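# Bring tool carrier from cabinet to lab's white table

## Task

Remove the tool carrier from the cabinet, drive back through the corridor into the lab, and place it on the white table. At the finish all four tools have to be inside the carrier, the workshop door has to be closed and latched, and the robot must have released the carrier and backed away from it. The robot must not topple or be left leaning, or the task fails.

## Robot and tools

ROBOT. A Rainbow Robotics RB-Y1: a wheeled base (0.58 m wide, 0.10 m ahead of and 0.57 m behind the drive axle, 0.58 m turning radius on the spot) that cannot strafe, a folding leg and torso, a pan/tilt head, and two seven-joint arms, each ending in a five-finger hand (left hand on the left arm, right on the right). It starts in a task-specific posture.

FRAMES. Base frame: origin on the floor midway between the drive wheels, x forward, y left, z up, metres. The chest, left_hand and right_hand lines are given in it; a hand point sits 0.045 m in front of its palm, with +z along the straight fingers and +y out of the palm. Odometry frame is the base frame as it was at scene start; base_odometry counts wheel turns only (slip looks like travel), heading in rad, left positive, -3.142 to 3.142.

move. One action per call, plus optional "cameras" (list of head_camera, left_wrist_camera, right_wrist_camera, or "all"; [] for none) and "blocking" (true/omitted waits for everything to settle; false returns within about 0.5 s while motion continues). An action is "base" and/or "joints" with optional "min_time_s", or "target" alone or with "min_time_s". Calling with no action just reports state and images.
- base: a single object {"x_m_s", "turn_rad_s", "for_s"}. These are velocities, not positions: forward speed in m/s (0.005 to 1.5 either sign, or 0; negative reverses), turn rate in rad/s with left positive (0.02 to 1.509 either sign, or 0), applied together for for_s seconds (0.1 to 5), then stopped. Omitted velocities are 0. Acceleration is about 0.4-0.5 m/s² (0.5 rad/s² turning), so distance is roughly speed times time, less for short bursts. If |x| + 0.27|turn| exceeds 1.5 both shrink proportionally.
- joints: one flat object keyed by joint name, each value an absolute target (not an offset). Torso: torso_squat_rad 0..1.2 (lowers chest), torso_shift_rad -0.3..0.6 (hips forward), torso_pitch_rad -0.2..1.4 (bow forward), torso_yaw_rad -1.5..1.5 (left positive; lift both arms sideways at least 0.2 rad first). Combined torso limits also apply; violating one gives off_target. Arms, radians, per side: shoulder_pitch ±2.356 (negative swings forward/up), shoulder_roll left 0..3.141 / right -3.141..0 (away from body lifts outward), shoulder_yaw ±2.094, elbow -2.617..0.01 (negative bends), forearm_roll ±3.141, wrist_pitch -1.57..1.919, hand_roll ±2.705. Head: head_pan_rad ±0.523 (left positive), head_tilt_rad -0.35..1.57 (positive looks down). Fingers on a -1..1 scale: <side>_hand_little, _ring, _middle, _index, _thumb_bend (+1 straight, -1 curled), _thumb_turn (+1 beside palm, -1 opposing the fingers). Settings, no motion: <side>_hand_force_limit (-1 ≈ 0 N to +1 = 10 N, 15 N for thumb motors; closing motors halt at it) and <side>_hand_speed (-0.96..1; at start -0.8). Both settings begin at 0 and -0.8; raise force_limit before gripping. For gentle grips use speed -0.94 or below. A hand wraps objects about 0.035-0.065 m thick, handles down to about 0.025 m, and holds only around 0.3 kg.
- target: one hand's absolute pose {"side": "left"|"right", "x","y","z" in metres in the base frame (-3..3), "quat_wxyz" as the hand lines print}. Refused outright if it comes too close to the body or other arm, or if a previous move is still running. It follows an arc; break long moves into short steps.
- min_time_s: 0.1 to 8, slowest duration for arm, head and torso motions in that action.

wait {seconds 0..10, cameras}: lets time pass, returns early once motions settle. stop {cameras}: brakes everything still moving. zoom_image {camera, region [x0,y0,x1,y1] pixels, at most 504 each way}: magnifies the newest image of that camera (head image is 896x504, wrist images 504x504). show_instructions: displays the reference pages. finished_scene {scene: 1}: ends the scene irreversibly; the goal must already hold.

RESULTS. base_status, joint_status, left_hand_status, right_hand_status: done, moving, reached/short (hand poses, with distance off), off_target, refused, not_followed (arm check withheld the command), stopped, or stops: contact_stop (torso hit something), time_out, limit_stop_at_<name> (built-in or self-collision guard), torque_fault, limit_stop_at_motor_heat. An uncommanded stop or refusal cancels your remaining move/wait/finish calls in that reply. <side>_hand_stopped_by lists little, ring, middle, index, thumb_bend, thumb_turn as moving/target/force/stalled/fault; the *_load_n values are fingertip loads in N, near 0 when a grip is lost. lidar_m gives 12 distances in 30-degree sectors counter-clockwise from straight ahead (4th left, 7th behind, 10th right) at 0.23 m height; "-" is nothing; glass is invisible. wheel_motors_off = 1 means the wheels shut off for 2 s after stalling against something. motor_effort shows wheel effort percentages (peak in brackets); on_its_own reports unrequested robot behaviour. Wrist force/torque and joint torques are raw, offset readings. Motor temperatures warn of heating; 65 °C triggers MOTOR HOT, 80 °C brakes the arm for 30-60 s.

AVOID. Falling or ending tilted fails the task; bending or rising fast with arms extended, heavy loads far forward, and abrupt stops while driving can tip it. Nothing stops the base at furniture; slow down near walls, doors and tables, and do not let the upper body catch on a table edge. Do not drop the carrier or tools, release anything while it moves, slam the door, or shove hard on fixed or heavy objects. Keep the two arms from pressing against each other, including fingers (about 0.5 rad outward roll separates them). Avoid contact torques near the joint limits (elbow 33.1 N m, wrist joints 23 N m, shoulders 64.4 N m) and long stretched holds that overheat motors. The scene keeps running while you think, and a loose object may occasionally be nudged.

Each tool is called as name([rows], argument=value, ...), one row to a line, values as JSON.

Reference images:

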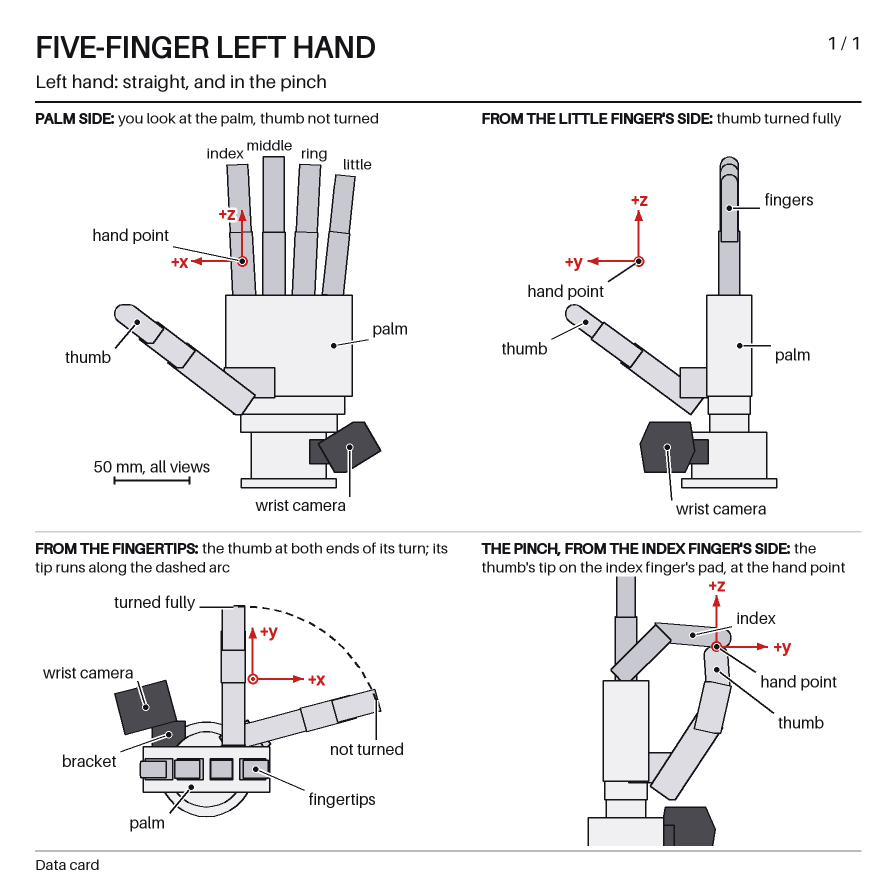

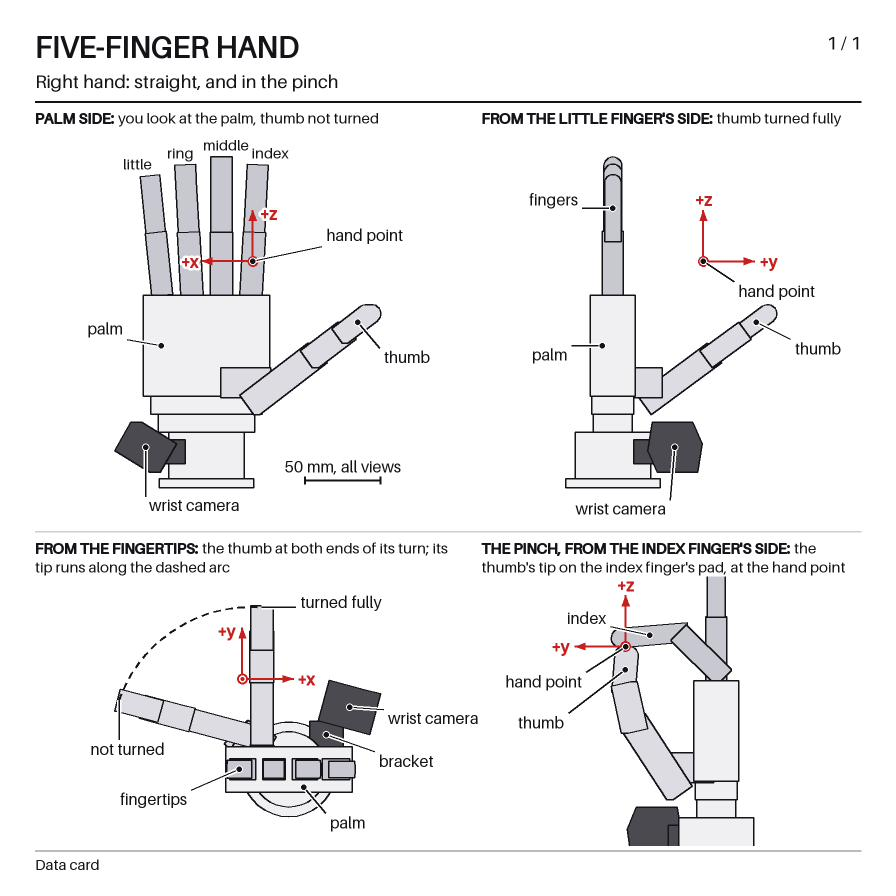

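## Session

move()

Scene clock: 0.00 s.
Joint torques (N m): no reading
External joint torques (N m): no reading
Motor temperatures (°C): left_arm=[41 42 38 40 44 44 45] | right_arm=[38 39 36 38 42 39 45]
Wrist force (N): no reading
Wrist torque (N m): no reading
Wrist force, peak (N): no reading
base_odometry: x=+0.000 y=+0.000 heading=+0.000
lidar_m: 0.77 0.81 2.08 2.35 0.97 0.82 0.79 0.84 1.09 3.45 1.89 0.80
base_status: not commanded
joint_positions: torso_squat_rad=+0.350 torso_shift_rad=+0.000 torso_pitch_rad=+0.000 torso_yaw_rad=+0.000 left_shoulder_pitch_rad=-0.002 left_shoulder_roll_rad=+0.037 left_shoulder_yaw_rad=+0.010 left_elbow_rad=-0.246 left_forearm_roll_rad=+0.003 left_wrist_pitch_rad=-0.002 left_hand_roll_rad=-0.039 right_shoulder_pitch_rad=-0.038 right_shoulder_roll_rad=-0.010 right_shoulder_yaw_rad=+0.040 right_elbow_rad=-0.130 right_forearm_roll_rad=+0.012 right_wrist_pitch_rad=-0.028 right_hand_roll_rad=+0.046 head_pan_rad=+0.000 head_tilt_rad=+0.400 left_hand_little=+1.000 left_hand_ring=+1.000 left_hand_middle=+1.000 left_hand_index=+1.000 left_hand_thumb_turn=+1.000 left_hand_thumb_bend=+1.000 left_hand_force_limit=+0.000 left_hand_speed=-0.800 right_hand_little=+1.000 right_hand_ring=+1.000 right_hand_middle=+1.000 right_hand_index=+1.000 right_hand_thumb_turn=+1.000 right_hand_thumb_bend=+1.000 right_hand_force_limit=+0.000 right_hand_speed=-0.800
joint_status: not commanded
wheel_motors_off: 0
left_hand_stopped_by: target,target,target,target,target,target
right_hand_stopped_by: target,target,target,target,target,target
left_little_load_n: 0.0
left_ring_load_n: 0.0
left_middle_load_n: 0.0
left_index_load_n: 0.0
left_thumb_bend_load_n: 0.0
left_thumb_turn_load_n: 0.0
right_little_load_n: 0.0
right_ring_load_n: 0.0
right_middle_load_n: 0.0
right_index_load_n: 0.0
right_thumb_bend_load_n: 0.0
right_thumb_turn_load_n: 0.0
motor_effort: left_wheel=+0 right_wheel=+0
chest: x=-0.2280 y=-0.0008 z=+1.2475 quat_wxyz=(+1.000, +0.001, +0.000, +0.000) (m; base frame)
left_hand: x=-0.1545 y=+0.2223 z=+0.5123 quat_wxyz=(+0.103, -0.691, +0.712, -0.072) (m; base frame)
right_hand: x=-0.1844 y=-0.1999 z=+0.5113 quat_wxyz=(+0.064, -0.742, +0.663, -0.072) (m; base frame)
pictures: head_camera, left_wrist_camera, right_wrist_camera

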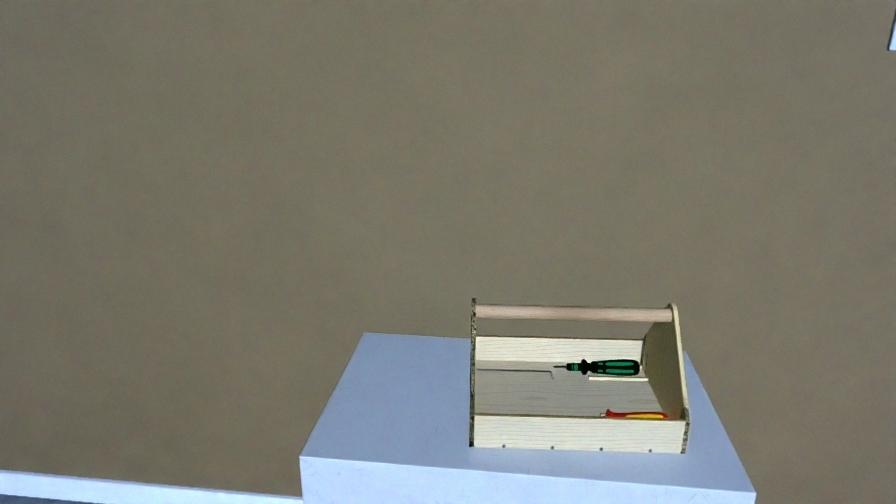

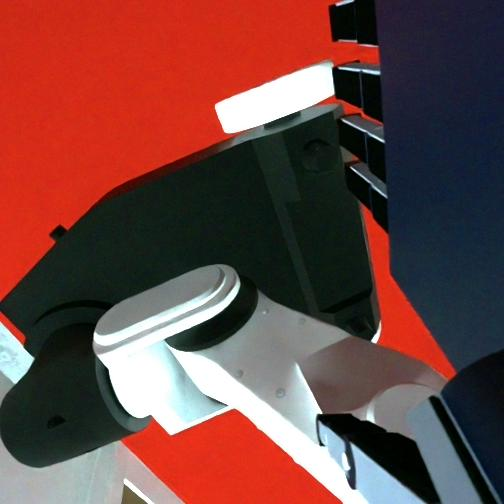

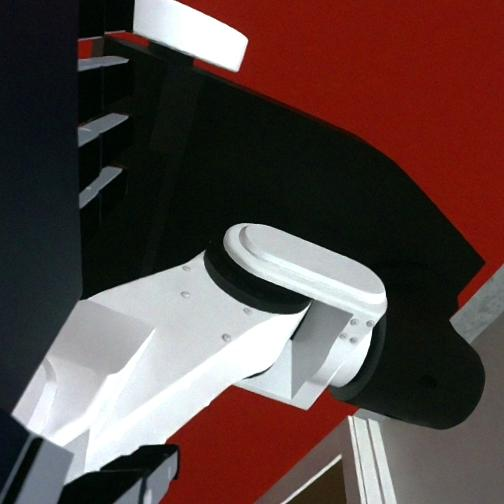

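move(joints={"head_pan_rad": 0.52, "head_tilt_rad": 0.3}, cameras=["head_camera"])

move(joints={"head_pan_rad": -0.52, "head_tilt_rad": 0.3}, cameras=["head_camera"])

move(joints={"head_pan_rad": 0, "head_tilt_rad": 0.8}, cameras=["head_camera"])

Scene clock: 4.87 s.
Joint torques (N m): left_arm=[-2.73 1.51 0 -1.44 0.25 -0.36 0.01] | right_arm=[-3.01 -0.48 0.06 -0.76 0.4 -0.49 -0.35]
External joint torques (N m): left_arm=[-0.01 0.36 -0.11 -0.03 0.23 0.2 0.01] | right_arm=[-0.48 0.13 0.07 -0.24 0.37 -0.07 -0.35]
Wrist force (N): left_arm=[4.3 0.0 8.3] | right_arm=[4.0 -1.1 15.6]
Wrist torque (N m): left_arm=[-0.71 -0.69 0.33] | right_arm=[-1.41 -0.73 -0.19]
Wrist force, peak (N): left_arm=[4.2 -0.2 9.0] | right_arm=[4.1 -1.2 15.8]
move: done
base_odometry: x=+0.000 y=+0.000 heading=+0.000
lidar_m: 0.77 0.81 2.08 2.37 0.97 0.82 0.79 0.83 1.08 3.46 1.89 0.80
base_status: not commanded
joint_positions: torso_squat_rad=+0.350 torso_shift_rad=+0.000 torso_pitch_rad=+0.000 torso_yaw_rad=+0.000 left_shoulder_pitch_rad=-0.002 left_shoulder_roll_rad=+0.037 left_shoulder_yaw_rad=+0.010 left_elbow_rad=-0.246 left_forearm_roll_rad=+0.003 left_wrist_pitch_rad=-0.002 left_hand_roll_rad=-0.039 right_shoulder_pitch_rad=-0.038 right_shoulder_roll_rad=-0.010 right_shoulder_yaw_rad=+0.040 right_elbow_rad=-0.130 right_forearm_roll_rad=+0.012 right_wrist_pitch_rad=-0.028 right_hand_roll_rad=+0.046 head_pan_rad=+0.520 head_tilt_rad=+0.300 left_hand_little=+1.000 left_hand_ring=+1.000 left_hand_middle=+1.000 left_hand_index=+1.000 left_hand_thumb_turn=+1.000 left_hand_thumb_bend=+1.000 left_hand_force_limit=+0.000 left_hand_speed=-0.800 right_hand_little=+1.000 right_hand_ring=+1.000 right_hand_middle=+1.000 right_hand_index=+1.000 right_hand_thumb_turn=+1.000 right_hand_thumb_bend=+1.000 right_hand_force_limit=+0.000 right_hand_speed=-0.800
joint_status: all done
wheel_motors_off: 0
left_hand_stopped_by: target,target,target,target,target,target
right_hand_stopped_by: target,target,target,target,target,target
left_little_load_n: 0.0
left_ring_load_n: 0.0
left_middle_load_n: 0.0
left_index_load_n: 0.0
left_thumb_bend_load_n: 0.0
left_thumb_turn_load_n: -0.5
right_little_load_n: 0.0
right_ring_load_n: 0.0
right_middle_load_n: 0.0
right_index_load_n: 0.0
right_thumb_bend_load_n: 0.0
right_thumb_turn_load_n: 0.0
motor_effort: left_wheel=+0(1) right_wheel=+0(0)
chest: x=-0.2280 y=-0.0008 z=+1.2475 quat_wxyz=(+1.000, +0.001, +0.000, +0.000)
left_hand: x=-0.1545 y=+0.2223 z=+0.5123 quat_wxyz=(+0.103, -0.691, +0.712, -0.072)
right_hand: x=-0.1844 y=-0.1999 z=+0.5113 quat_wxyz=(+0.064, -0.742, +0.663, -0.072)
head_camera: T_world_to_cam=[[0.53943, -0.84184, 0.01822, 0.0816], [-0.2033, -0.15121, -0.96737, 1.41217], [0.81712, 0.51812, -0.25271, 0.47191]] pos_world=[-0.14253, 0.03772, 1.48386]

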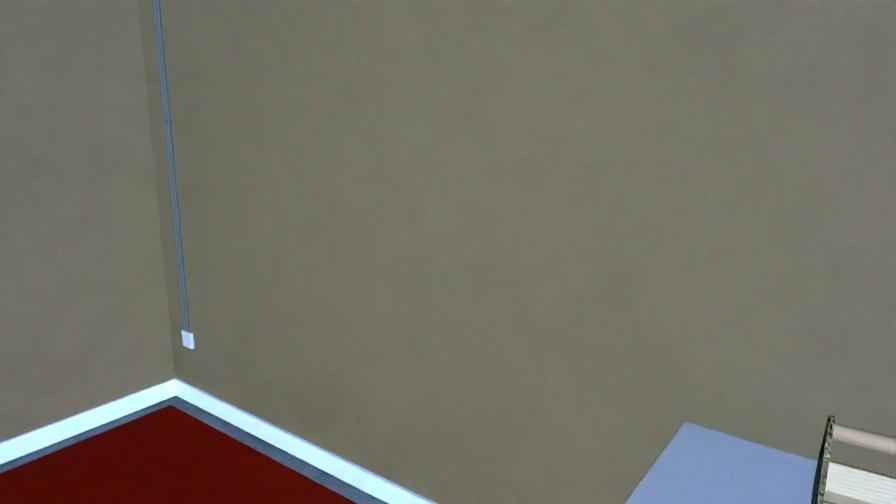

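Scene clock: 6.23 s.
Joint torques (N m): left_arm=[-2.6 1.5 0.16 -1.65 0.22 -0.33 -0.04] | right_arm=[-3.28 -0.51 0.03 -0.54 0.36 -0.55 -0.21]
External joint torques (N m): left_arm=[0.12 0.35 0.05 -0.24 0.2 0.24 -0.04] | right_arm=[-0.76 0.09 0.03 -0.02 0.33 -0.14 -0.21]
Wrist force (N): left_arm=[4.2 -0.1 8.3] | right_arm=[4.2 -1.0 15.6]
Wrist torque (N m): left_arm=[-0.74 -0.67 0.32] | right_arm=[-1.40 -0.76 -0.17]
Wrist force, peak (N): left_arm=[4.1 -0.1 8.9] | right_arm=[4.0 -1.1 15.8]
move: done
base_odometry: x=+0.000 y=+0.000 heading=+0.000
lidar_m: 0.76 0.81 2.07 2.36 0.98 0.82 0.79 0.85 1.09 3.46 1.87 0.79
base_status: not commanded
joint_positions: torso_squat_rad=+0.350 torso_shift_rad=+0.000 torso_pitch_rad=+0.000 torso_yaw_rad=+0.000 left_shoulder_pitch_rad=-0.002 left_shoulder_roll_rad=+0.037 left_shoulder_yaw_rad=+0.010 left_elbow_rad=-0.246 left_forearm_roll_rad=+0.003 left_wrist_pitch_rad=-0.002 left_hand_roll_rad=-0.039 right_shoulder_pitch_rad=-0.038 right_shoulder_roll_rad=-0.010 right_shoulder_yaw_rad=+0.040 right_elbow_rad=-0.130 right_forearm_roll_rad=+0.012 right_wrist_pitch_rad=-0.028 right_hand_roll_rad=+0.046 head_pan_rad=-0.520 head_tilt_rad=+0.300 left_hand_little=+1.000 left_hand_ring=+1.000 left_hand_middle=+1.000 left_hand_index=+1.000 left_hand_thumb_turn=+1.000 left_hand_thumb_bend=+1.000 left_hand_force_limit=+0.000 left_hand_speed=-0.800 right_hand_little=+1.000 right_hand_ring=+1.000 right_hand_middle=+1.000 right_hand_index=+1.000 right_hand_thumb_turn=+1.000 right_hand_thumb_bend=+1.000 right_hand_force_limit=+0.000 right_hand_speed=-0.800
joint_status: all done
wheel_motors_off: 0
left_hand_stopped_by: target,target,target,target,target,target
right_hand_stopped_by: target,target,target,target,target,target
left_little_load_n: 0.0
left_ring_load_n: 0.0
left_middle_load_n: 0.0
left_index_load_n: 0.0
left_thumb_bend_load_n: -0.5
left_thumb_turn_load_n: 0.0
right_little_load_n: 0.0
right_ring_load_n: 0.0
right_middle_load_n: 0.0
right_index_load_n: 0.0
right_thumb_bend_load_n: 0.0
right_thumb_turn_load_n: 0.0
motor_effort: left_wheel=+0(1) right_wheel=+0(0)
chest: x=-0.2280 y=-0.0008 z=+1.2475 quat_wxyz=(+1.000, +0.001, +0.000, +0.000)
left_hand: x=-0.1545 y=+0.2223 z=+0.5123 quat_wxyz=(+0.103, -0.691, +0.712, -0.072)
right_hand: x=-0.1844 y=-0.1999 z=+0.5113 quat_wxyz=(+0.064, -0.742, +0.663, -0.072)
head_camera: T_world_to_cam=[[-0.45285, -0.8914, 0.01819, -0.12287], [-0.23421, 0.09925, -0.96711, 1.40564], [0.86028, -0.44222, -0.25372, 0.48132]] pos_world=[-0.1405, -0.03619, 1.48376]

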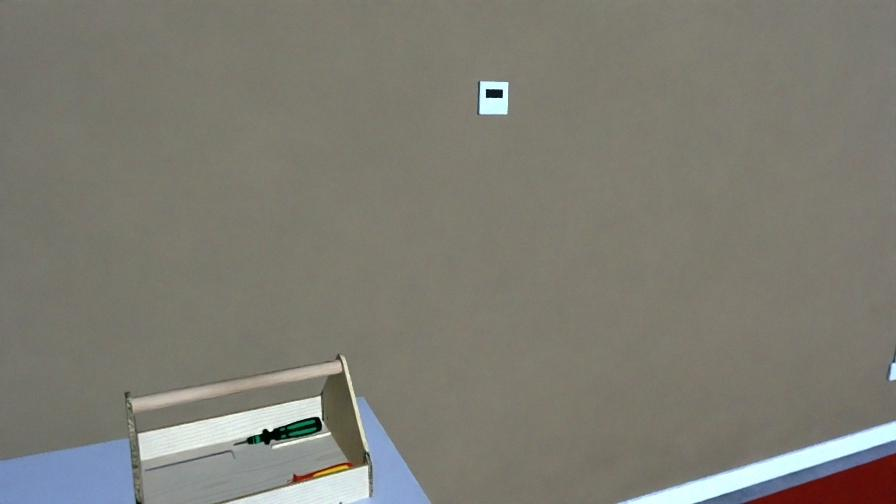

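Scene clock: 7.23 s.
Joint torques (N m): left_arm=[-2.52 1.41 0.11 -1.52 0.3 -0.37 0.02] | right_arm=[-3.13 -1.07 0.62 -0.57 0.38 -0.23 0.07]
External joint torques (N m): left_arm=[0.19 0.26 0 -0.11 0.28 0.19 0.02] | right_arm=[-0.6 -0.46 0.62 -0.05 0.35 0.19 0.07]
Wrist force (N): left_arm=[3.5 -0.2 8.6] | right_arm=[4.0 -1.2 15.7]
Wrist torque (N m): left_arm=[-0.75 -0.58 0.31] | right_arm=[-1.42 -0.74 -0.18]
Wrist force, peak (N): left_arm=[3.9 0.1 9.0] | right_arm=[4.1 -1.2 15.7]
move: done
base_odometry: x=+0.000 y=+0.000 heading=+0.000
lidar_m: 0.76 0.81 2.08 2.37 0.96 0.82 0.79 0.84 1.09 3.47 1.88 0.79
base_status: not commanded
joint_positions: torso_squat_rad=+0.350 torso_shift_rad=+0.000 torso_pitch_rad=+0.000 torso_yaw_rad=+0.000 left_shoulder_pitch_rad=-0.002 left_shoulder_roll_rad=+0.037 left_shoulder_yaw_rad=+0.010 left_elbow_rad=-0.246 left_forearm_roll_rad=+0.003 left_wrist_pitch_rad=-0.002 left_hand_roll_rad=-0.039 right_shoulder_pitch_rad=-0.038 right_shoulder_roll_rad=-0.010 right_shoulder_yaw_rad=+0.040 right_elbow_rad=-0.130 right_forearm_roll_rad=+0.012 right_wrist_pitch_rad=-0.028 right_hand_roll_rad=+0.046 head_pan_rad=+0.000 head_tilt_rad=+0.800 left_hand_little=+1.000 left_hand_ring=+1.000 left_hand_middle=+1.000 left_hand_index=+1.000 left_hand_thumb_turn=+1.000 left_hand_thumb_bend=+1.000 left_hand_force_limit=+0.000 left_hand_speed=-0.800 right_hand_little=+1.000 right_hand_ring=+1.000 right_hand_middle=+1.000 right_hand_index=+1.000 right_hand_thumb_turn=+1.000 right_hand_thumb_bend=+1.000 right_hand_force_limit=+0.000 right_hand_speed=-0.800
joint_status: all done
wheel_motors_off: 0
left_hand_stopped_by: target,target,target,target,target,target
right_hand_stopped_by: target,target,target,target,target,target
left_little_load_n: 0.0
left_ring_load_n: 0.0
left_middle_load_n: 0.0
left_index_load_n: 0.0
left_thumb_bend_load_n: 0.0
left_thumb_turn_load_n: 0.0
right_little_load_n: 0.0
right_ring_load_n: 0.0
right_middle_load_n: 0.0
right_index_load_n: 0.0
right_thumb_bend_load_n: 0.0
right_thumb_turn_load_n: 0.0
motor_effort: left_wheel=+1(1) right_wheel=+0(0)
chest: x=-0.2280 y=-0.0008 z=+1.2475 quat_wxyz=(+1.000, +0.001, +0.000, +0.000)
left_hand: x=-0.1545 y=+0.2223 z=+0.5123 quat_wxyz=(+0.103, -0.691, +0.712, -0.072)
right_hand: x=-0.1844 y=-0.1999 z=+0.5113 quat_wxyz=(+0.064, -0.742, +0.663, -0.072)
head_camera: T_world_to_cam=[[0.05294, -0.99856, -0.0082, 0.01939], [-0.68483, -0.03033, -0.72807, 0.96665], [0.72678, 0.04416, -0.68545, 1.07922]] pos_world=[-0.12339, 0.00103, 1.44371]

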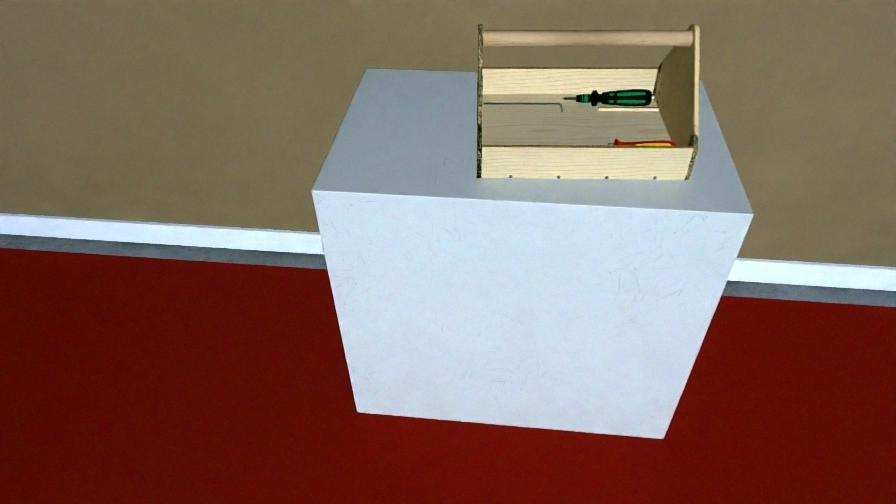

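zoom_image(camera="head_camera", region=[440, 0, 760, 220])

Scaled by 1.575 from the camera's image (finer frame: 1280x720).

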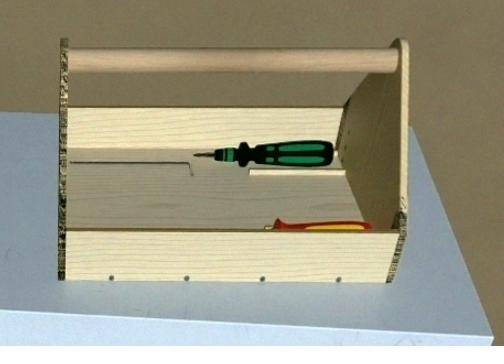

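move(base={"turn_rad_s": -0.7, "for_s": 2.24}, joints={"head_pan_rad": 0, "head_tilt_rad": 0.25}, cameras=["head_camera"])

move(joints={"head_pan_rad": -0.5, "head_tilt_rad": 0.25}, cameras=["head_camera"])

Scene clock: 44.30 s.
Joint torques (N m): left_arm=[-2.57 1.28 -0.08 -1.46 0.29 -0.38 0.04] | right_arm=[-2.91 -0.49 0.12 -0.61 0.16 -0.52 -0.17]
External joint torques (N m): left_arm=[0.15 0.14 -0.19 -0.05 0.27 0.18 0.04] | right_arm=[-0.39 0.12 0.13 -0.08 0.13 -0.11 -0.17]
Wrist force (N): left_arm=[4.2 -0.3 8.6] | right_arm=[4.1 -1.1 15.5]
Wrist torque (N m): left_arm=[-0.75 -0.69 0.34] | right_arm=[-1.42 -0.74 -0.17]
Wrist force, peak (N): left_arm=[4.2 -0.2 9.0] | right_arm=[4.2 -1.2 15.7]
move: done
base_odometry: x=+0.000 y=+0.000 heading=-1.563
lidar_m: 3.46 1.89 0.80 0.77 0.82 2.09 2.35 0.96 0.81 0.79 0.84 1.08
base_status: done (sent for 2.23 of 2.23 s)
joint_positions: torso_squat_rad=+0.350 torso_shift_rad=+0.000 torso_pitch_rad=+0.000 torso_yaw_rad=+0.000 left_shoulder_pitch_rad=-0.002 left_shoulder_roll_rad=+0.037 left_shoulder_yaw_rad=+0.010 left_elbow_rad=-0.246 left_forearm_roll_rad=+0.003 left_wrist_pitch_rad=-0.002 left_hand_roll_rad=-0.039 right_shoulder_pitch_rad=-0.038 right_shoulder_roll_rad=-0.010 right_shoulder_yaw_rad=+0.040 right_elbow_rad=-0.130 right_forearm_roll_rad=+0.012 right_wrist_pitch_rad=-0.028 right_hand_roll_rad=+0.046 head_pan_rad=+0.000 head_tilt_rad=+0.250 left_hand_little=+1.000 left_hand_ring=+1.000 left_hand_middle=+1.000 left_hand_index=+1.000 left_hand_thumb_turn=+1.000 left_hand_thumb_bend=+1.000 left_hand_force_limit=+0.000 left_hand_speed=-0.800 right_hand_little=+1.000 right_hand_ring=+1.000 right_hand_middle=+1.000 right_hand_index=+1.000 right_hand_thumb_turn=+1.000 right_hand_thumb_bend=+1.000 right_hand_force_limit=+0.000 right_hand_speed=-0.800
joint_status: all done
wheel_motors_off: 0
left_hand_stopped_by: target,target,target,target,target,target
right_hand_stopped_by: target,target,target,target,target,target
left_little_load_n: 0.0
left_ring_load_n: 0.0
left_middle_load_n: 0.0
left_index_load_n: 0.0
left_thumb_bend_load_n: 0.0
left_thumb_turn_load_n: 0.0
right_little_load_n: 0.0
right_ring_load_n: 0.0
right_middle_load_n: 0.0
right_index_load_n: 0.0
right_thumb_bend_load_n: 0.0
right_thumb_turn_load_n: 0.0
motor_effort: left_wheel=+14(45) right_wheel=+5(38)
chest: x=-0.2280 y=-0.0007 z=+1.2475 quat_wxyz=(+1.000, +0.001, +0.000, +0.000)
left_hand: x=-0.1545 y=+0.2223 z=+0.5123 quat_wxyz=(+0.103, -0.691, +0.712, -0.072)
right_hand: x=-0.1844 y=-0.1999 z=+0.5113 quat_wxyz=(+0.064, -0.742, +0.663, -0.072)
head_camera: T_world_to_cam=[[0.04877, -0.9986, 0.0205, -0.02295], [-0.20336, -0.03002, -0.97864, 1.42854], [0.97789, 0.04356, -0.20453, 0.4349]] pos_world=[-0.13367, 0.00103, 1.48745]

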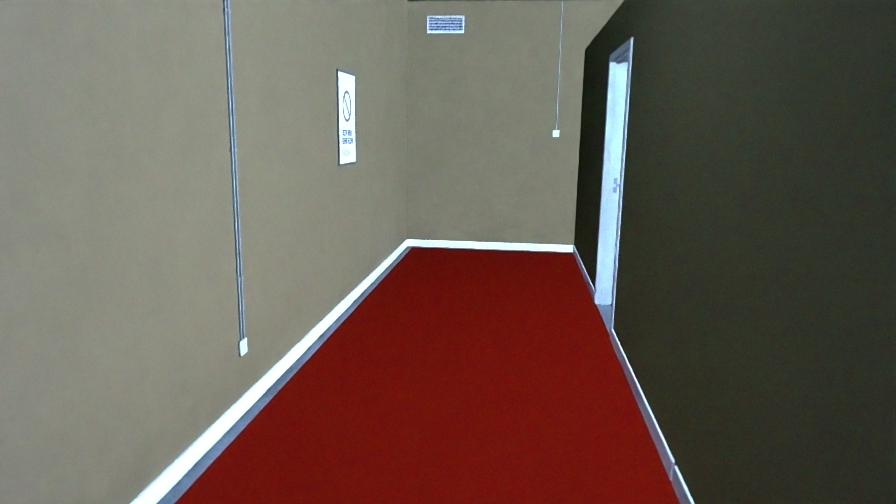

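Scene clock: 45.30 s.
Joint torques (N m): left_arm=[-2.7 1.33 0.29 -1.58 0.18 -0.37 0.04] | right_arm=[-3.35 -0.75 0.1 -0.61 0.31 -0.34 -0.02]
External joint torques (N m): left_arm=[0.02 0.19 0.18 -0.17 0.16 0.19 0.04] | right_arm=[-0.83 -0.14 0.1 -0.08 0.28 0.08 -0.02]
Wrist force (N): left_arm=[3.9 -0.2 8.7] | right_arm=[4.2 -1.2 15.5]
Wrist torque (N m): left_arm=[-0.77 -0.60 0.30] | right_arm=[-1.41 -0.76 -0.18]
Wrist force, peak (N): left_arm=[4.3 0.0 8.8] | right_arm=[4.1 -1.2 15.8]
move: done
base_odometry: x=+0.000 y=+0.000 heading=-1.563
lidar_m: 3.48 1.89 0.78 0.76 0.82 2.10 2.36 0.97 0.82 0.78 0.85 1.08
base_status: not commanded
joint_positions: torso_squat_rad=+0.350 torso_shift_rad=+0.000 torso_pitch_rad=+0.000 torso_yaw_rad=+0.000 left_shoulder_pitch_rad=-0.002 left_shoulder_roll_rad=+0.037 left_shoulder_yaw_rad=+0.010 left_elbow_rad=-0.246 left_forearm_roll_rad=+0.003 left_wrist_pitch_rad=-0.002 left_hand_roll_rad=-0.039 right_shoulder_pitch_rad=-0.038 right_shoulder_roll_rad=-0.010 right_shoulder_yaw_rad=+0.040 right_elbow_rad=-0.130 right_forearm_roll_rad=+0.012 right_wrist_pitch_rad=-0.028 right_hand_roll_rad=+0.046 head_pan_rad=-0.500 head_tilt_rad=+0.250 left_hand_little=+1.000 left_hand_ring=+1.000 left_hand_middle=+1.000 left_hand_index=+1.000 left_hand_thumb_turn=+1.000 left_hand_thumb_bend=+1.000 left_hand_force_limit=+0.000 left_hand_speed=-0.800 right_hand_little=+1.000 right_hand_ring=+1.000 right_hand_middle=+1.000 right_hand_index=+1.000 right_hand_thumb_turn=+1.000 right_hand_thumb_bend=+1.000 right_hand_force_limit=+0.000 right_hand_speed=-0.800
joint_status: all done
wheel_motors_off: 0
left_hand_stopped_by: target,target,target,target,target,target
right_hand_stopped_by: target,target,target,target,target,target
left_little_load_n: 0.0
left_ring_load_n: 0.0
left_middle_load_n: 0.5
left_index_load_n: 0.0
left_thumb_bend_load_n: 0.0
left_thumb_turn_load_n: 0.0
right_little_load_n: 0.0
right_ring_load_n: 0.0
right_middle_load_n: 0.0
right_index_load_n: 0.0
right_thumb_bend_load_n: -0.5
right_thumb_turn_load_n: 0.0
motor_effort: left_wheel=+14(15) right_wheel=+5(5)
chest: x=-0.2280 y=-0.0007 z=+1.2475 quat_wxyz=(+1.000, +0.001, +0.000, +0.000)
left_hand: x=-0.1545 y=+0.2223 z=+0.5123 quat_wxyz=(+0.103, -0.691, +0.712, -0.072)
right_hand: x=-0.1844 y=-0.1999 z=+0.5113 quat_wxyz=(+0.064, -0.742, +0.663, -0.072)
head_camera: T_world_to_cam=[[-0.43589, -0.89976, 0.02065, -0.12293], [-0.19337, 0.07122, -0.97854, 1.43058], [0.87898, -0.43053, -0.20503, 0.41475]] pos_world=[-0.1415, -0.03393, 1.48745]

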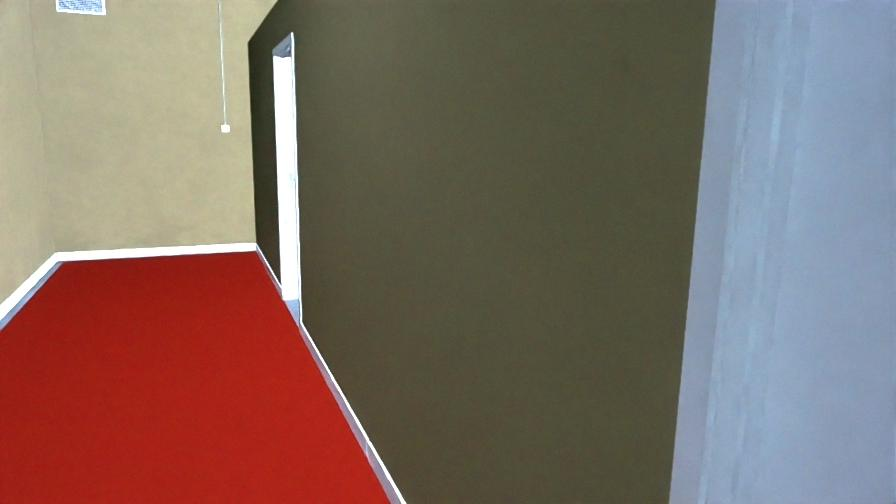

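move(base={"turn_rad_s": -0.7, "for_s": 1.3}, joints={"head_pan_rad": -0.3, "head_tilt_rad": 0.25}, cameras=["head_camera"])

Scene clock: 50.47 s.
Joint torques (N m): left_arm=[-2.67 1.17 0.16 -1.58 0.3 -0.37 0.07] | right_arm=[-3.46 -0.45 0.31 -0.74 0.25 -0.46 -0.14]
External joint torques (N m): left_arm=[0.05 0.02 0.05 -0.17 0.28 0.19 0.07] | right_arm=[-0.93 0.17 0.31 -0.21 0.22 -0.05 -0.14]
Wrist force (N): left_arm=[3.9 0.2 8.6] | right_arm=[4.0 -1.3 15.4]
Wrist torque (N m): left_arm=[-0.71 -0.61 0.30] | right_arm=[-1.43 -0.71 -0.19]
Wrist force, peak (N): left_arm=[4.4 -0.3 9.1] | right_arm=[4.2 -1.1 15.8]
move: done
base_odometry: x=+0.000 y=+0.000 heading=-2.407
lidar_m: 0.86 1.41 2.87 1.64 0.77 0.77 1.61 2.77 1.47 0.82 0.79 0.78
base_status: done (sent for 1.3 of 1.3 s)
joint_positions: torso_squat_rad=+0.350 torso_shift_rad=+0.000 torso_pitch_rad=+0.000 torso_yaw_rad=+0.000 left_shoulder_pitch_rad=-0.002 left_shoulder_roll_rad=+0.037 left_shoulder_yaw_rad=+0.010 left_elbow_rad=-0.246 left_forearm_roll_rad=+0.003 left_wrist_pitch_rad=-0.002 left_hand_roll_rad=-0.039 right_shoulder_pitch_rad=-0.038 right_shoulder_roll_rad=-0.010 right_shoulder_yaw_rad=+0.040 right_elbow_rad=-0.130 right_forearm_roll_rad=+0.012 right_wrist_pitch_rad=-0.028 right_hand_roll_rad=+0.046 head_pan_rad=-0.300 head_tilt_rad=+0.250 left_hand_little=+1.000 left_hand_ring=+1.000 left_hand_middle=+1.000 left_hand_index=+1.000 left_hand_thumb_turn=+1.000 left_hand_thumb_bend=+1.000 left_hand_force_limit=+0.000 left_hand_speed=-0.800 right_hand_little=+1.000 right_hand_ring=+1.000 right_hand_middle=+1.000 right_hand_index=+1.000 right_hand_thumb_turn=+1.000 right_hand_thumb_bend=+1.000 right_hand_force_limit=+0.000 right_hand_speed=-0.800
joint_status: all done
wheel_motors_off: 0
left_hand_stopped_by: target,target,target,target,target,target
right_hand_stopped_by: target,target,target,target,target,target
left_little_load_n: 0.0
left_ring_load_n: -0.5
left_middle_load_n: 0.0
left_index_load_n: 0.0
left_thumb_bend_load_n: 0.0
left_thumb_turn_load_n: 0.0
right_little_load_n: 0.0
right_ring_load_n: 0.0
right_middle_load_n: 0.0
right_index_load_n: 0.0
right_thumb_bend_load_n: 0.0
right_thumb_turn_load_n: 0.0
motor_effort: left_wheel=+16(37) right_wheel=+5(12)
chest: x=-0.2280 y=-0.0007 z=+1.2475 quat_wxyz=(+1.000, +0.000, +0.000, +0.000)
left_hand: x=-0.1545 y=+0.2223 z=+0.5123 quat_wxyz=(+0.103, -0.691, +0.712, -0.072)
right_hand: x=-0.1845 y=-0.1999 z=+0.5113 quat_wxyz=(+0.064, -0.742, +0.663, -0.072)
head_camera: T_world_to_cam=[[-0.24851, -0.96841, 0.02055, -0.08425], [-0.20344, 0.03143, -0.97858, 1.42853], [0.94703, -0.24736, -0.20482, 0.42861]] pos_world=[-0.13622, -0.02047, 1.48745]

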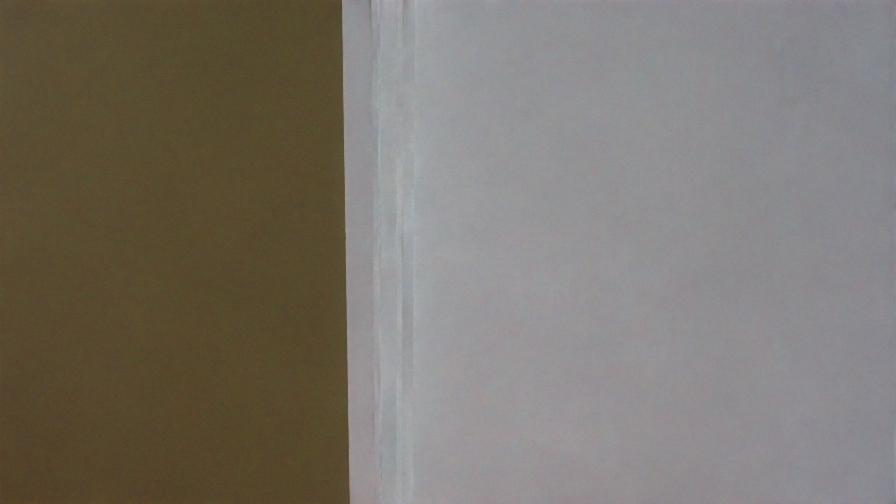

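move(base={"turn_rad_s": -0.7, "for_s": 1.2}, joints={"head_pan_rad": 0, "head_tilt_rad": 0.4}, cameras=["head_camera"])

move(joints={"head_pan_rad": -0.5}, cameras=["head_camera"])

Scene clock: 56.17 s.
Joint torques (N m): left_arm=[-2.47 1.33 0.25 -1.5 0.33 -0.31 -0.04] | right_arm=[-3.18 -0.8 0.46 -0.83 0.23 -0.36 -0.15]
External joint torques (N m): left_arm=[0.25 0.18 0.14 -0.09 0.31 0.25 -0.04] | right_arm=[-0.66 -0.18 0.47 -0.3 0.2 0.05 -0.15]
Wrist force (N): left_arm=[3.9 0.0 8.5] | right_arm=[4.1 -1.1 15.7]
Wrist torque (N m): left_arm=[-0.72 -0.61 0.29] | right_arm=[-1.42 -0.75 -0.18]
Wrist force, peak (N): left_arm=[4.5 -0.3 8.9] | right_arm=[4.1 -1.1 15.8]
move: done
base_odometry: x=+0.000 y=+0.001 heading=-3.126
lidar_m: 0.79 0.85 1.09 3.48 1.88 0.78 0.77 0.82 2.09 2.36 0.98 0.81
base_status: done (sent for 1.2 of 1.2 s)
joint_positions: torso_squat_rad=+0.350 torso_shift_rad=+0.000 torso_pitch_rad=+0.000 torso_yaw_rad=+0.000 left_shoulder_pitch_rad=-0.002 left_shoulder_roll_rad=+0.037 left_shoulder_yaw_rad=+0.010 left_elbow_rad=-0.246 left_forearm_roll_rad=+0.003 left_wrist_pitch_rad=-0.002 left_hand_roll_rad=-0.039 right_shoulder_pitch_rad=-0.038 right_shoulder_roll_rad=-0.010 right_shoulder_yaw_rad=+0.040 right_elbow_rad=-0.130 right_forearm_roll_rad=+0.012 right_wrist_pitch_rad=-0.028 right_hand_roll_rad=+0.046 head_pan_rad=+0.000 head_tilt_rad=+0.400 left_hand_little=+1.000 left_hand_ring=+1.000 left_hand_middle=+1.000 left_hand_index=+1.000 left_hand_thumb_turn=+1.000 left_hand_thumb_bend=+1.000 left_hand_force_limit=+0.000 left_hand_speed=-0.800 right_hand_little=+1.000 right_hand_ring=+1.000 right_hand_middle=+1.000 right_hand_index=+1.000 right_hand_thumb_turn=+1.000 right_hand_thumb_bend=+1.000 right_hand_force_limit=+0.000 right_hand_speed=-0.800
joint_status: all done
wheel_motors_off: 0
left_hand_stopped_by: target,target,target,target,target,target
right_hand_stopped_by: target,target,target,target,target,target
left_little_load_n: 0.0
left_ring_load_n: 0.0
left_middle_load_n: 0.0
left_index_load_n: 0.0
left_thumb_bend_load_n: 0.0
left_thumb_turn_load_n: 0.0
right_little_load_n: 0.0
right_ring_load_n: 0.0
right_middle_load_n: 0.0
right_index_load_n: 0.0
right_thumb_bend_load_n: 0.0
right_thumb_turn_load_n: 0.0
motor_effort: left_wheel=+16(38) right_wheel=+6(12)
chest: x=-0.2280 y=-0.0007 z=+1.2475 quat_wxyz=(+1.000, +0.000, +0.000, +0.000)
left_hand: x=-0.1545 y=+0.2223 z=+0.5123 quat_wxyz=(+0.103, -0.691, +0.712, -0.072)
right_hand: x=-0.1845 y=-0.1999 z=+0.5113 quat_wxyz=(+0.064, -0.742, +0.663, -0.072)
head_camera: T_world_to_cam=[[0.05151, -0.99859, 0.01301, -0.01157], [-0.34728, -0.03013, -0.93728, 1.33901], [0.93635, 0.04376, -0.34834, 0.63445]] pos_world=[-0.12847, 0.00103, 1.47618]

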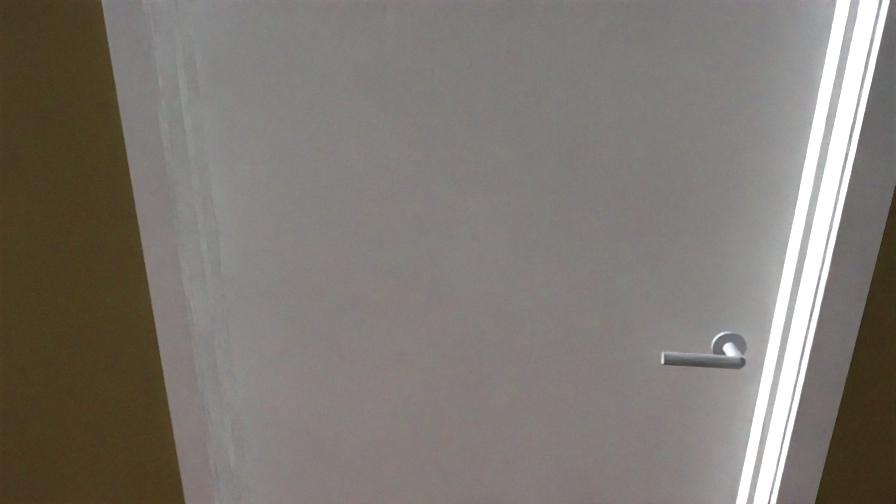

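Scene clock: 57.17 s.
Joint torques (N m): left_arm=[-2.94 1.48 0.17 -1.57 0.29 -0.22 0.03] | right_arm=[-3.59 -0.86 0.2 -0.68 0.39 -0.4 -0.16]
External joint torques (N m): left_arm=[-0.23 0.33 0.06 -0.16 0.27 0.34 0.03] | right_arm=[-1.07 -0.25 0.2 -0.16 0.36 0.01 -0.16]
Wrist force (N): left_arm=[3.8 0.0 8.7] | right_arm=[4.0 -1.2 15.6]
Wrist torque (N m): left_arm=[-0.74 -0.60 0.28] | right_arm=[-1.42 -0.73 -0.18]
Wrist force, peak (N): left_arm=[4.1 -0.1 9.0] | right_arm=[4.0 -1.2 15.8]
move: done
base_odometry: x=+0.000 y=+0.001 heading=-3.126
lidar_m: 0.79 0.84 1.08 3.49 1.89 0.80 0.77 0.82 2.09 2.35 0.98 0.82
base_status: not commanded
joint_positions: torso_squat_rad=+0.350 torso_shift_rad=+0.000 torso_pitch_rad=+0.000 torso_yaw_rad=+0.000 left_shoulder_pitch_rad=-0.002 left_shoulder_roll_rad=+0.037 left_shoulder_yaw_rad=+0.010 left_elbow_rad=-0.246 left_forearm_roll_rad=+0.003 left_wrist_pitch_rad=-0.002 left_hand_roll_rad=-0.039 right_shoulder_pitch_rad=-0.038 right_shoulder_roll_rad=-0.010 right_shoulder_yaw_rad=+0.040 right_elbow_rad=-0.130 right_forearm_roll_rad=+0.012 right_wrist_pitch_rad=-0.028 right_hand_roll_rad=+0.046 head_pan_rad=-0.500 head_tilt_rad=+0.400 left_hand_little=+1.000 left_hand_ring=+1.000 left_hand_middle=+1.000 left_hand_index=+1.000 left_hand_thumb_turn=+1.000 left_hand_thumb_bend=+1.000 left_hand_force_limit=+0.000 left_hand_speed=-0.800 right_hand_little=+1.000 right_hand_ring=+1.000 right_hand_middle=+1.000 right_hand_index=+1.000 right_hand_thumb_turn=+1.000 right_hand_thumb_bend=+1.000 right_hand_force_limit=+0.000 right_hand_speed=-0.800
joint_status: all done
wheel_motors_off: 0
left_hand_stopped_by: target,target,target,target,target,target
right_hand_stopped_by: target,target,target,target,target,target
left_little_load_n: 0.0
left_ring_load_n: 0.0
left_middle_load_n: 0.0
left_index_load_n: 0.0
left_thumb_bend_load_n: 0.0
left_thumb_turn_load_n: 0.0
right_little_load_n: 0.0
right_ring_load_n: 0.0
right_middle_load_n: 0.0
right_index_load_n: 0.0
right_thumb_bend_load_n: 0.0
right_thumb_turn_load_n: 0.0
motor_effort: left_wheel=+18(18) right_wheel=+5(6)
chest: x=-0.2280 y=-0.0007 z=+1.2475 quat_wxyz=(+1.000, +0.000, +0.000, +0.000)
left_hand: x=-0.1545 y=+0.2223 z=+0.5123 quat_wxyz=(+0.103, -0.691, +0.712, -0.072)
right_hand: x=-0.1845 y=-0.1999 z=+0.5113 quat_wxyz=(+0.064, -0.742, +0.663, -0.072)
head_camera: T_world_to_cam=[[-0.43346, -0.90108, 0.01311, -0.11153], [-0.31962, 0.14011, -0.93713, 1.34469], [0.84259, -0.4104, -0.34874, 0.6153]] pos_world=[-0.13699, -0.03639, 1.47618]

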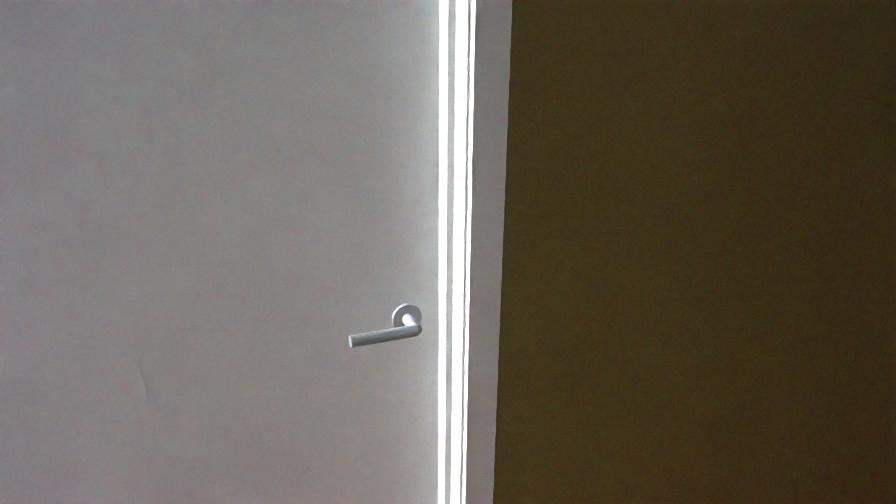

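zoom_image(camera="head_camera", region=[320, 200, 560, 504])

move(joints={"head_pan_rad": -0.5, "head_tilt_rad": -0.2}, cameras=["head_camera"])

move(joints={"head_pan_rad": -0.4, "head_tilt_rad": 1.0}, cameras=["head_camera"])

Scaled by 1.658 from the camera's image (finer frame: 1280x720).

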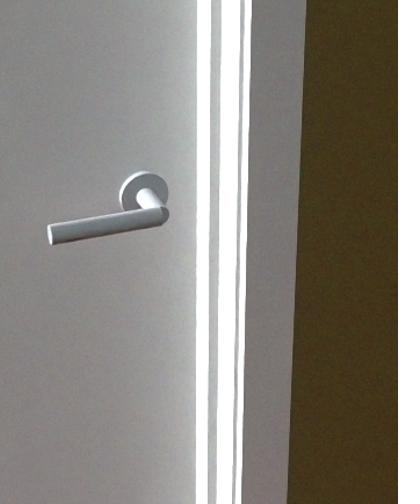

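Scene clock: 61.60 s.
Joint torques (N m): left_arm=[-2.5 1.16 0.24 -1.63 0.28 -0.29 0] | right_arm=[-3.66 -1 -0.06 -0.63 0.13 -0.47 0.03]
External joint torques (N m): left_arm=[0.22 0.01 0.13 -0.22 0.26 0.27 0] | right_arm=[-1.14 -0.39 -0.06 -0.1 0.1 -0.05 0.03]
Wrist force (N): left_arm=[3.8 0.0 8.7] | right_arm=[4.1 -1.1 15.6]
Wrist torque (N m): left_arm=[-0.75 -0.59 0.31] | right_arm=[-1.42 -0.75 -0.18]
Wrist force, peak (N): left_arm=[4.1 -0.1 9.0] | right_arm=[4.0 -1.2 15.9]
move: done
base_odometry: x=+0.000 y=+0.001 heading=-3.126
lidar_m: 0.79 0.84 1.09 3.48 1.87 0.79 0.75 0.81 2.07 2.37 0.97 0.82
base_status: not commanded
joint_positions: torso_squat_rad=+0.350 torso_shift_rad=+0.000 torso_pitch_rad=+0.000 torso_yaw_rad=+0.000 left_shoulder_pitch_rad=-0.002 left_shoulder_roll_rad=+0.037 left_shoulder_yaw_rad=+0.010 left_elbow_rad=-0.246 left_forearm_roll_rad=+0.003 left_wrist_pitch_rad=-0.002 left_hand_roll_rad=-0.039 right_shoulder_pitch_rad=-0.038 right_shoulder_roll_rad=-0.010 right_shoulder_yaw_rad=+0.040 right_elbow_rad=-0.130 right_forearm_roll_rad=+0.012 right_wrist_pitch_rad=-0.028 right_hand_roll_rad=+0.046 head_pan_rad=-0.500 head_tilt_rad=-0.200 left_hand_little=+1.000 left_hand_ring=+1.000 left_hand_middle=+1.000 left_hand_index=+1.000 left_hand_thumb_turn=+1.000 left_hand_thumb_bend=+1.000 left_hand_force_limit=+0.000 left_hand_speed=-0.800 right_hand_little=+1.000 right_hand_ring=+1.000 right_hand_middle=+1.000 right_hand_index=+1.000 right_hand_thumb_turn=+1.000 right_hand_thumb_bend=+1.000 right_hand_force_limit=+0.000 right_hand_speed=-0.800
joint_status: all done
wheel_motors_off: 0
left_hand_stopped_by: target,target,target,target,target,target
right_hand_stopped_by: target,target,target,target,target,target
left_little_load_n: 0.0
left_ring_load_n: 0.0
left_middle_load_n: 0.5
left_index_load_n: 0.0
left_thumb_bend_load_n: 0.0
left_thumb_turn_load_n: 0.0
right_little_load_n: 0.0
right_ring_load_n: 0.0
right_middle_load_n: 0.0
right_index_load_n: 0.0
right_thumb_bend_load_n: 0.0
right_thumb_turn_load_n: 0.0
motor_effort: left_wheel=+16(19) right_wheel=+5(6)
chest: x=-0.2280 y=-0.0007 z=+1.2475 quat_wxyz=(+1.000, +0.000, +0.000, +0.000)
left_hand: x=-0.1545 y=+0.2223 z=+0.5123 quat_wxyz=(+0.103, -0.691, +0.712, -0.072)
right_hand: x=-0.1845 y=-0.1999 z=+0.5113 quat_wxyz=(+0.064, -0.742, +0.663, -0.072)
head_camera: T_world_to_cam=[[-0.44836, -0.89297, 0.03978, -0.15314], [0.19799, -0.14261, -0.96977, 1.49834], [0.87165, -0.42693, 0.24074, -0.232]] pos_world=[-0.16309, -0.02211, 1.51499]

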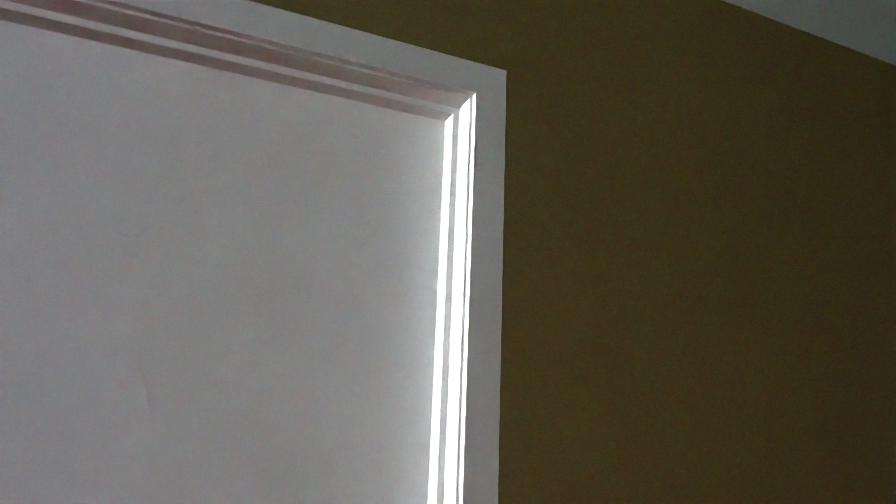

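Scene clock: 63.07 s.
Joint torques (N m): left_arm=[-2.31 1.25 0.04 -1.44 0.33 -0.28 0.06] | right_arm=[-3.37 -0.28 0.2 -0.52 0.34 -0.51 -0.13]
External joint torques (N m): left_arm=[0.41 0.1 -0.07 -0.03 0.31 0.28 0.06] | right_arm=[-0.84 0.33 0.2 0.01 0.31 -0.09 -0.13]
Wrist force (N): left_arm=[3.8 0.2 8.4] | right_arm=[4.1 -1.2 15.7]
Wrist torque (N m): left_arm=[-0.68 -0.62 0.29] | right_arm=[-1.43 -0.75 -0.18]
Wrist force, peak (N): left_arm=[3.8 0.2 9.1] | right_arm=[4.1 -1.2 15.7]
move: done
base_odometry: x=+0.000 y=+0.001 heading=-3.126
lidar_m: 0.79 0.85 1.08 3.50 1.88 0.79 0.77 0.82 2.08 2.36 0.98 0.81
base_status: not commanded
joint_positions: torso_squat_rad=+0.350 torso_shift_rad=+0.000 torso_pitch_rad=+0.000 torso_yaw_rad=+0.000 left_shoulder_pitch_rad=-0.002 left_shoulder_roll_rad=+0.037 left_shoulder_yaw_rad=+0.010 left_elbow_rad=-0.246 left_forearm_roll_rad=+0.003 left_wrist_pitch_rad=-0.002 left_hand_roll_rad=-0.039 right_shoulder_pitch_rad=-0.038 right_shoulder_roll_rad=-0.010 right_shoulder_yaw_rad=+0.040 right_elbow_rad=-0.130 right_forearm_roll_rad=+0.012 right_wrist_pitch_rad=-0.028 right_hand_roll_rad=+0.046 head_pan_rad=-0.400 head_tilt_rad=+1.000 left_hand_little=+1.000 left_hand_ring=+1.000 left_hand_middle=+1.000 left_hand_index=+1.000 left_hand_thumb_turn=+1.000 left_hand_thumb_bend=+1.000 left_hand_force_limit=+0.000 left_hand_speed=-0.800 right_hand_little=+1.000 right_hand_ring=+1.000 right_hand_middle=+1.000 right_hand_index=+1.000 right_hand_thumb_turn=+1.000 right_hand_thumb_bend=+1.000 right_hand_force_limit=+0.000 right_hand_speed=-0.800
joint_status: all done
wheel_motors_off: 0
left_hand_stopped_by: target,target,target,target,target,target
right_hand_stopped_by: target,target,target,target,target,target
left_little_load_n: 0.0
left_ring_load_n: 0.0
left_middle_load_n: 0.0
left_index_load_n: 0.0
left_thumb_bend_load_n: 0.0
left_thumb_turn_load_n: 0.0
right_little_load_n: 0.0
right_ring_load_n: 0.0
right_middle_load_n: 0.0
right_index_load_n: 0.0
right_thumb_bend_load_n: 0.0
right_thumb_turn_load_n: 0.0
motor_effort: left_wheel=+16(18) right_wheel=+5(6)
chest: x=-0.2280 y=-0.0007 z=+1.2475 quat_wxyz=(+1.000, +0.000, +0.000, +0.000)
left_hand: x=-0.1545 y=+0.2223 z=+0.5123 quat_wxyz=(+0.103, -0.691, +0.712, -0.072)
right_hand: x=-0.1845 y=-0.1999 z=+0.5113 quat_wxyz=(+0.064, -0.742, +0.663, -0.072)
head_camera: T_world_to_cam=[[-0.34244, -0.93936, -0.01849, -0.04706], [-0.76355, 0.28971, -0.57712, 0.73223], [0.54748, -0.18351, -0.81645, 1.23173]] pos_world=[-0.13137, -0.0303, 1.42736]

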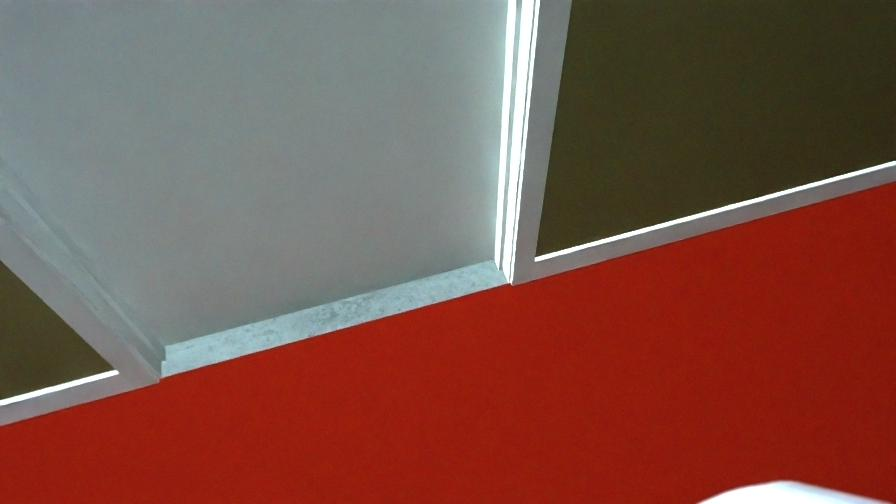

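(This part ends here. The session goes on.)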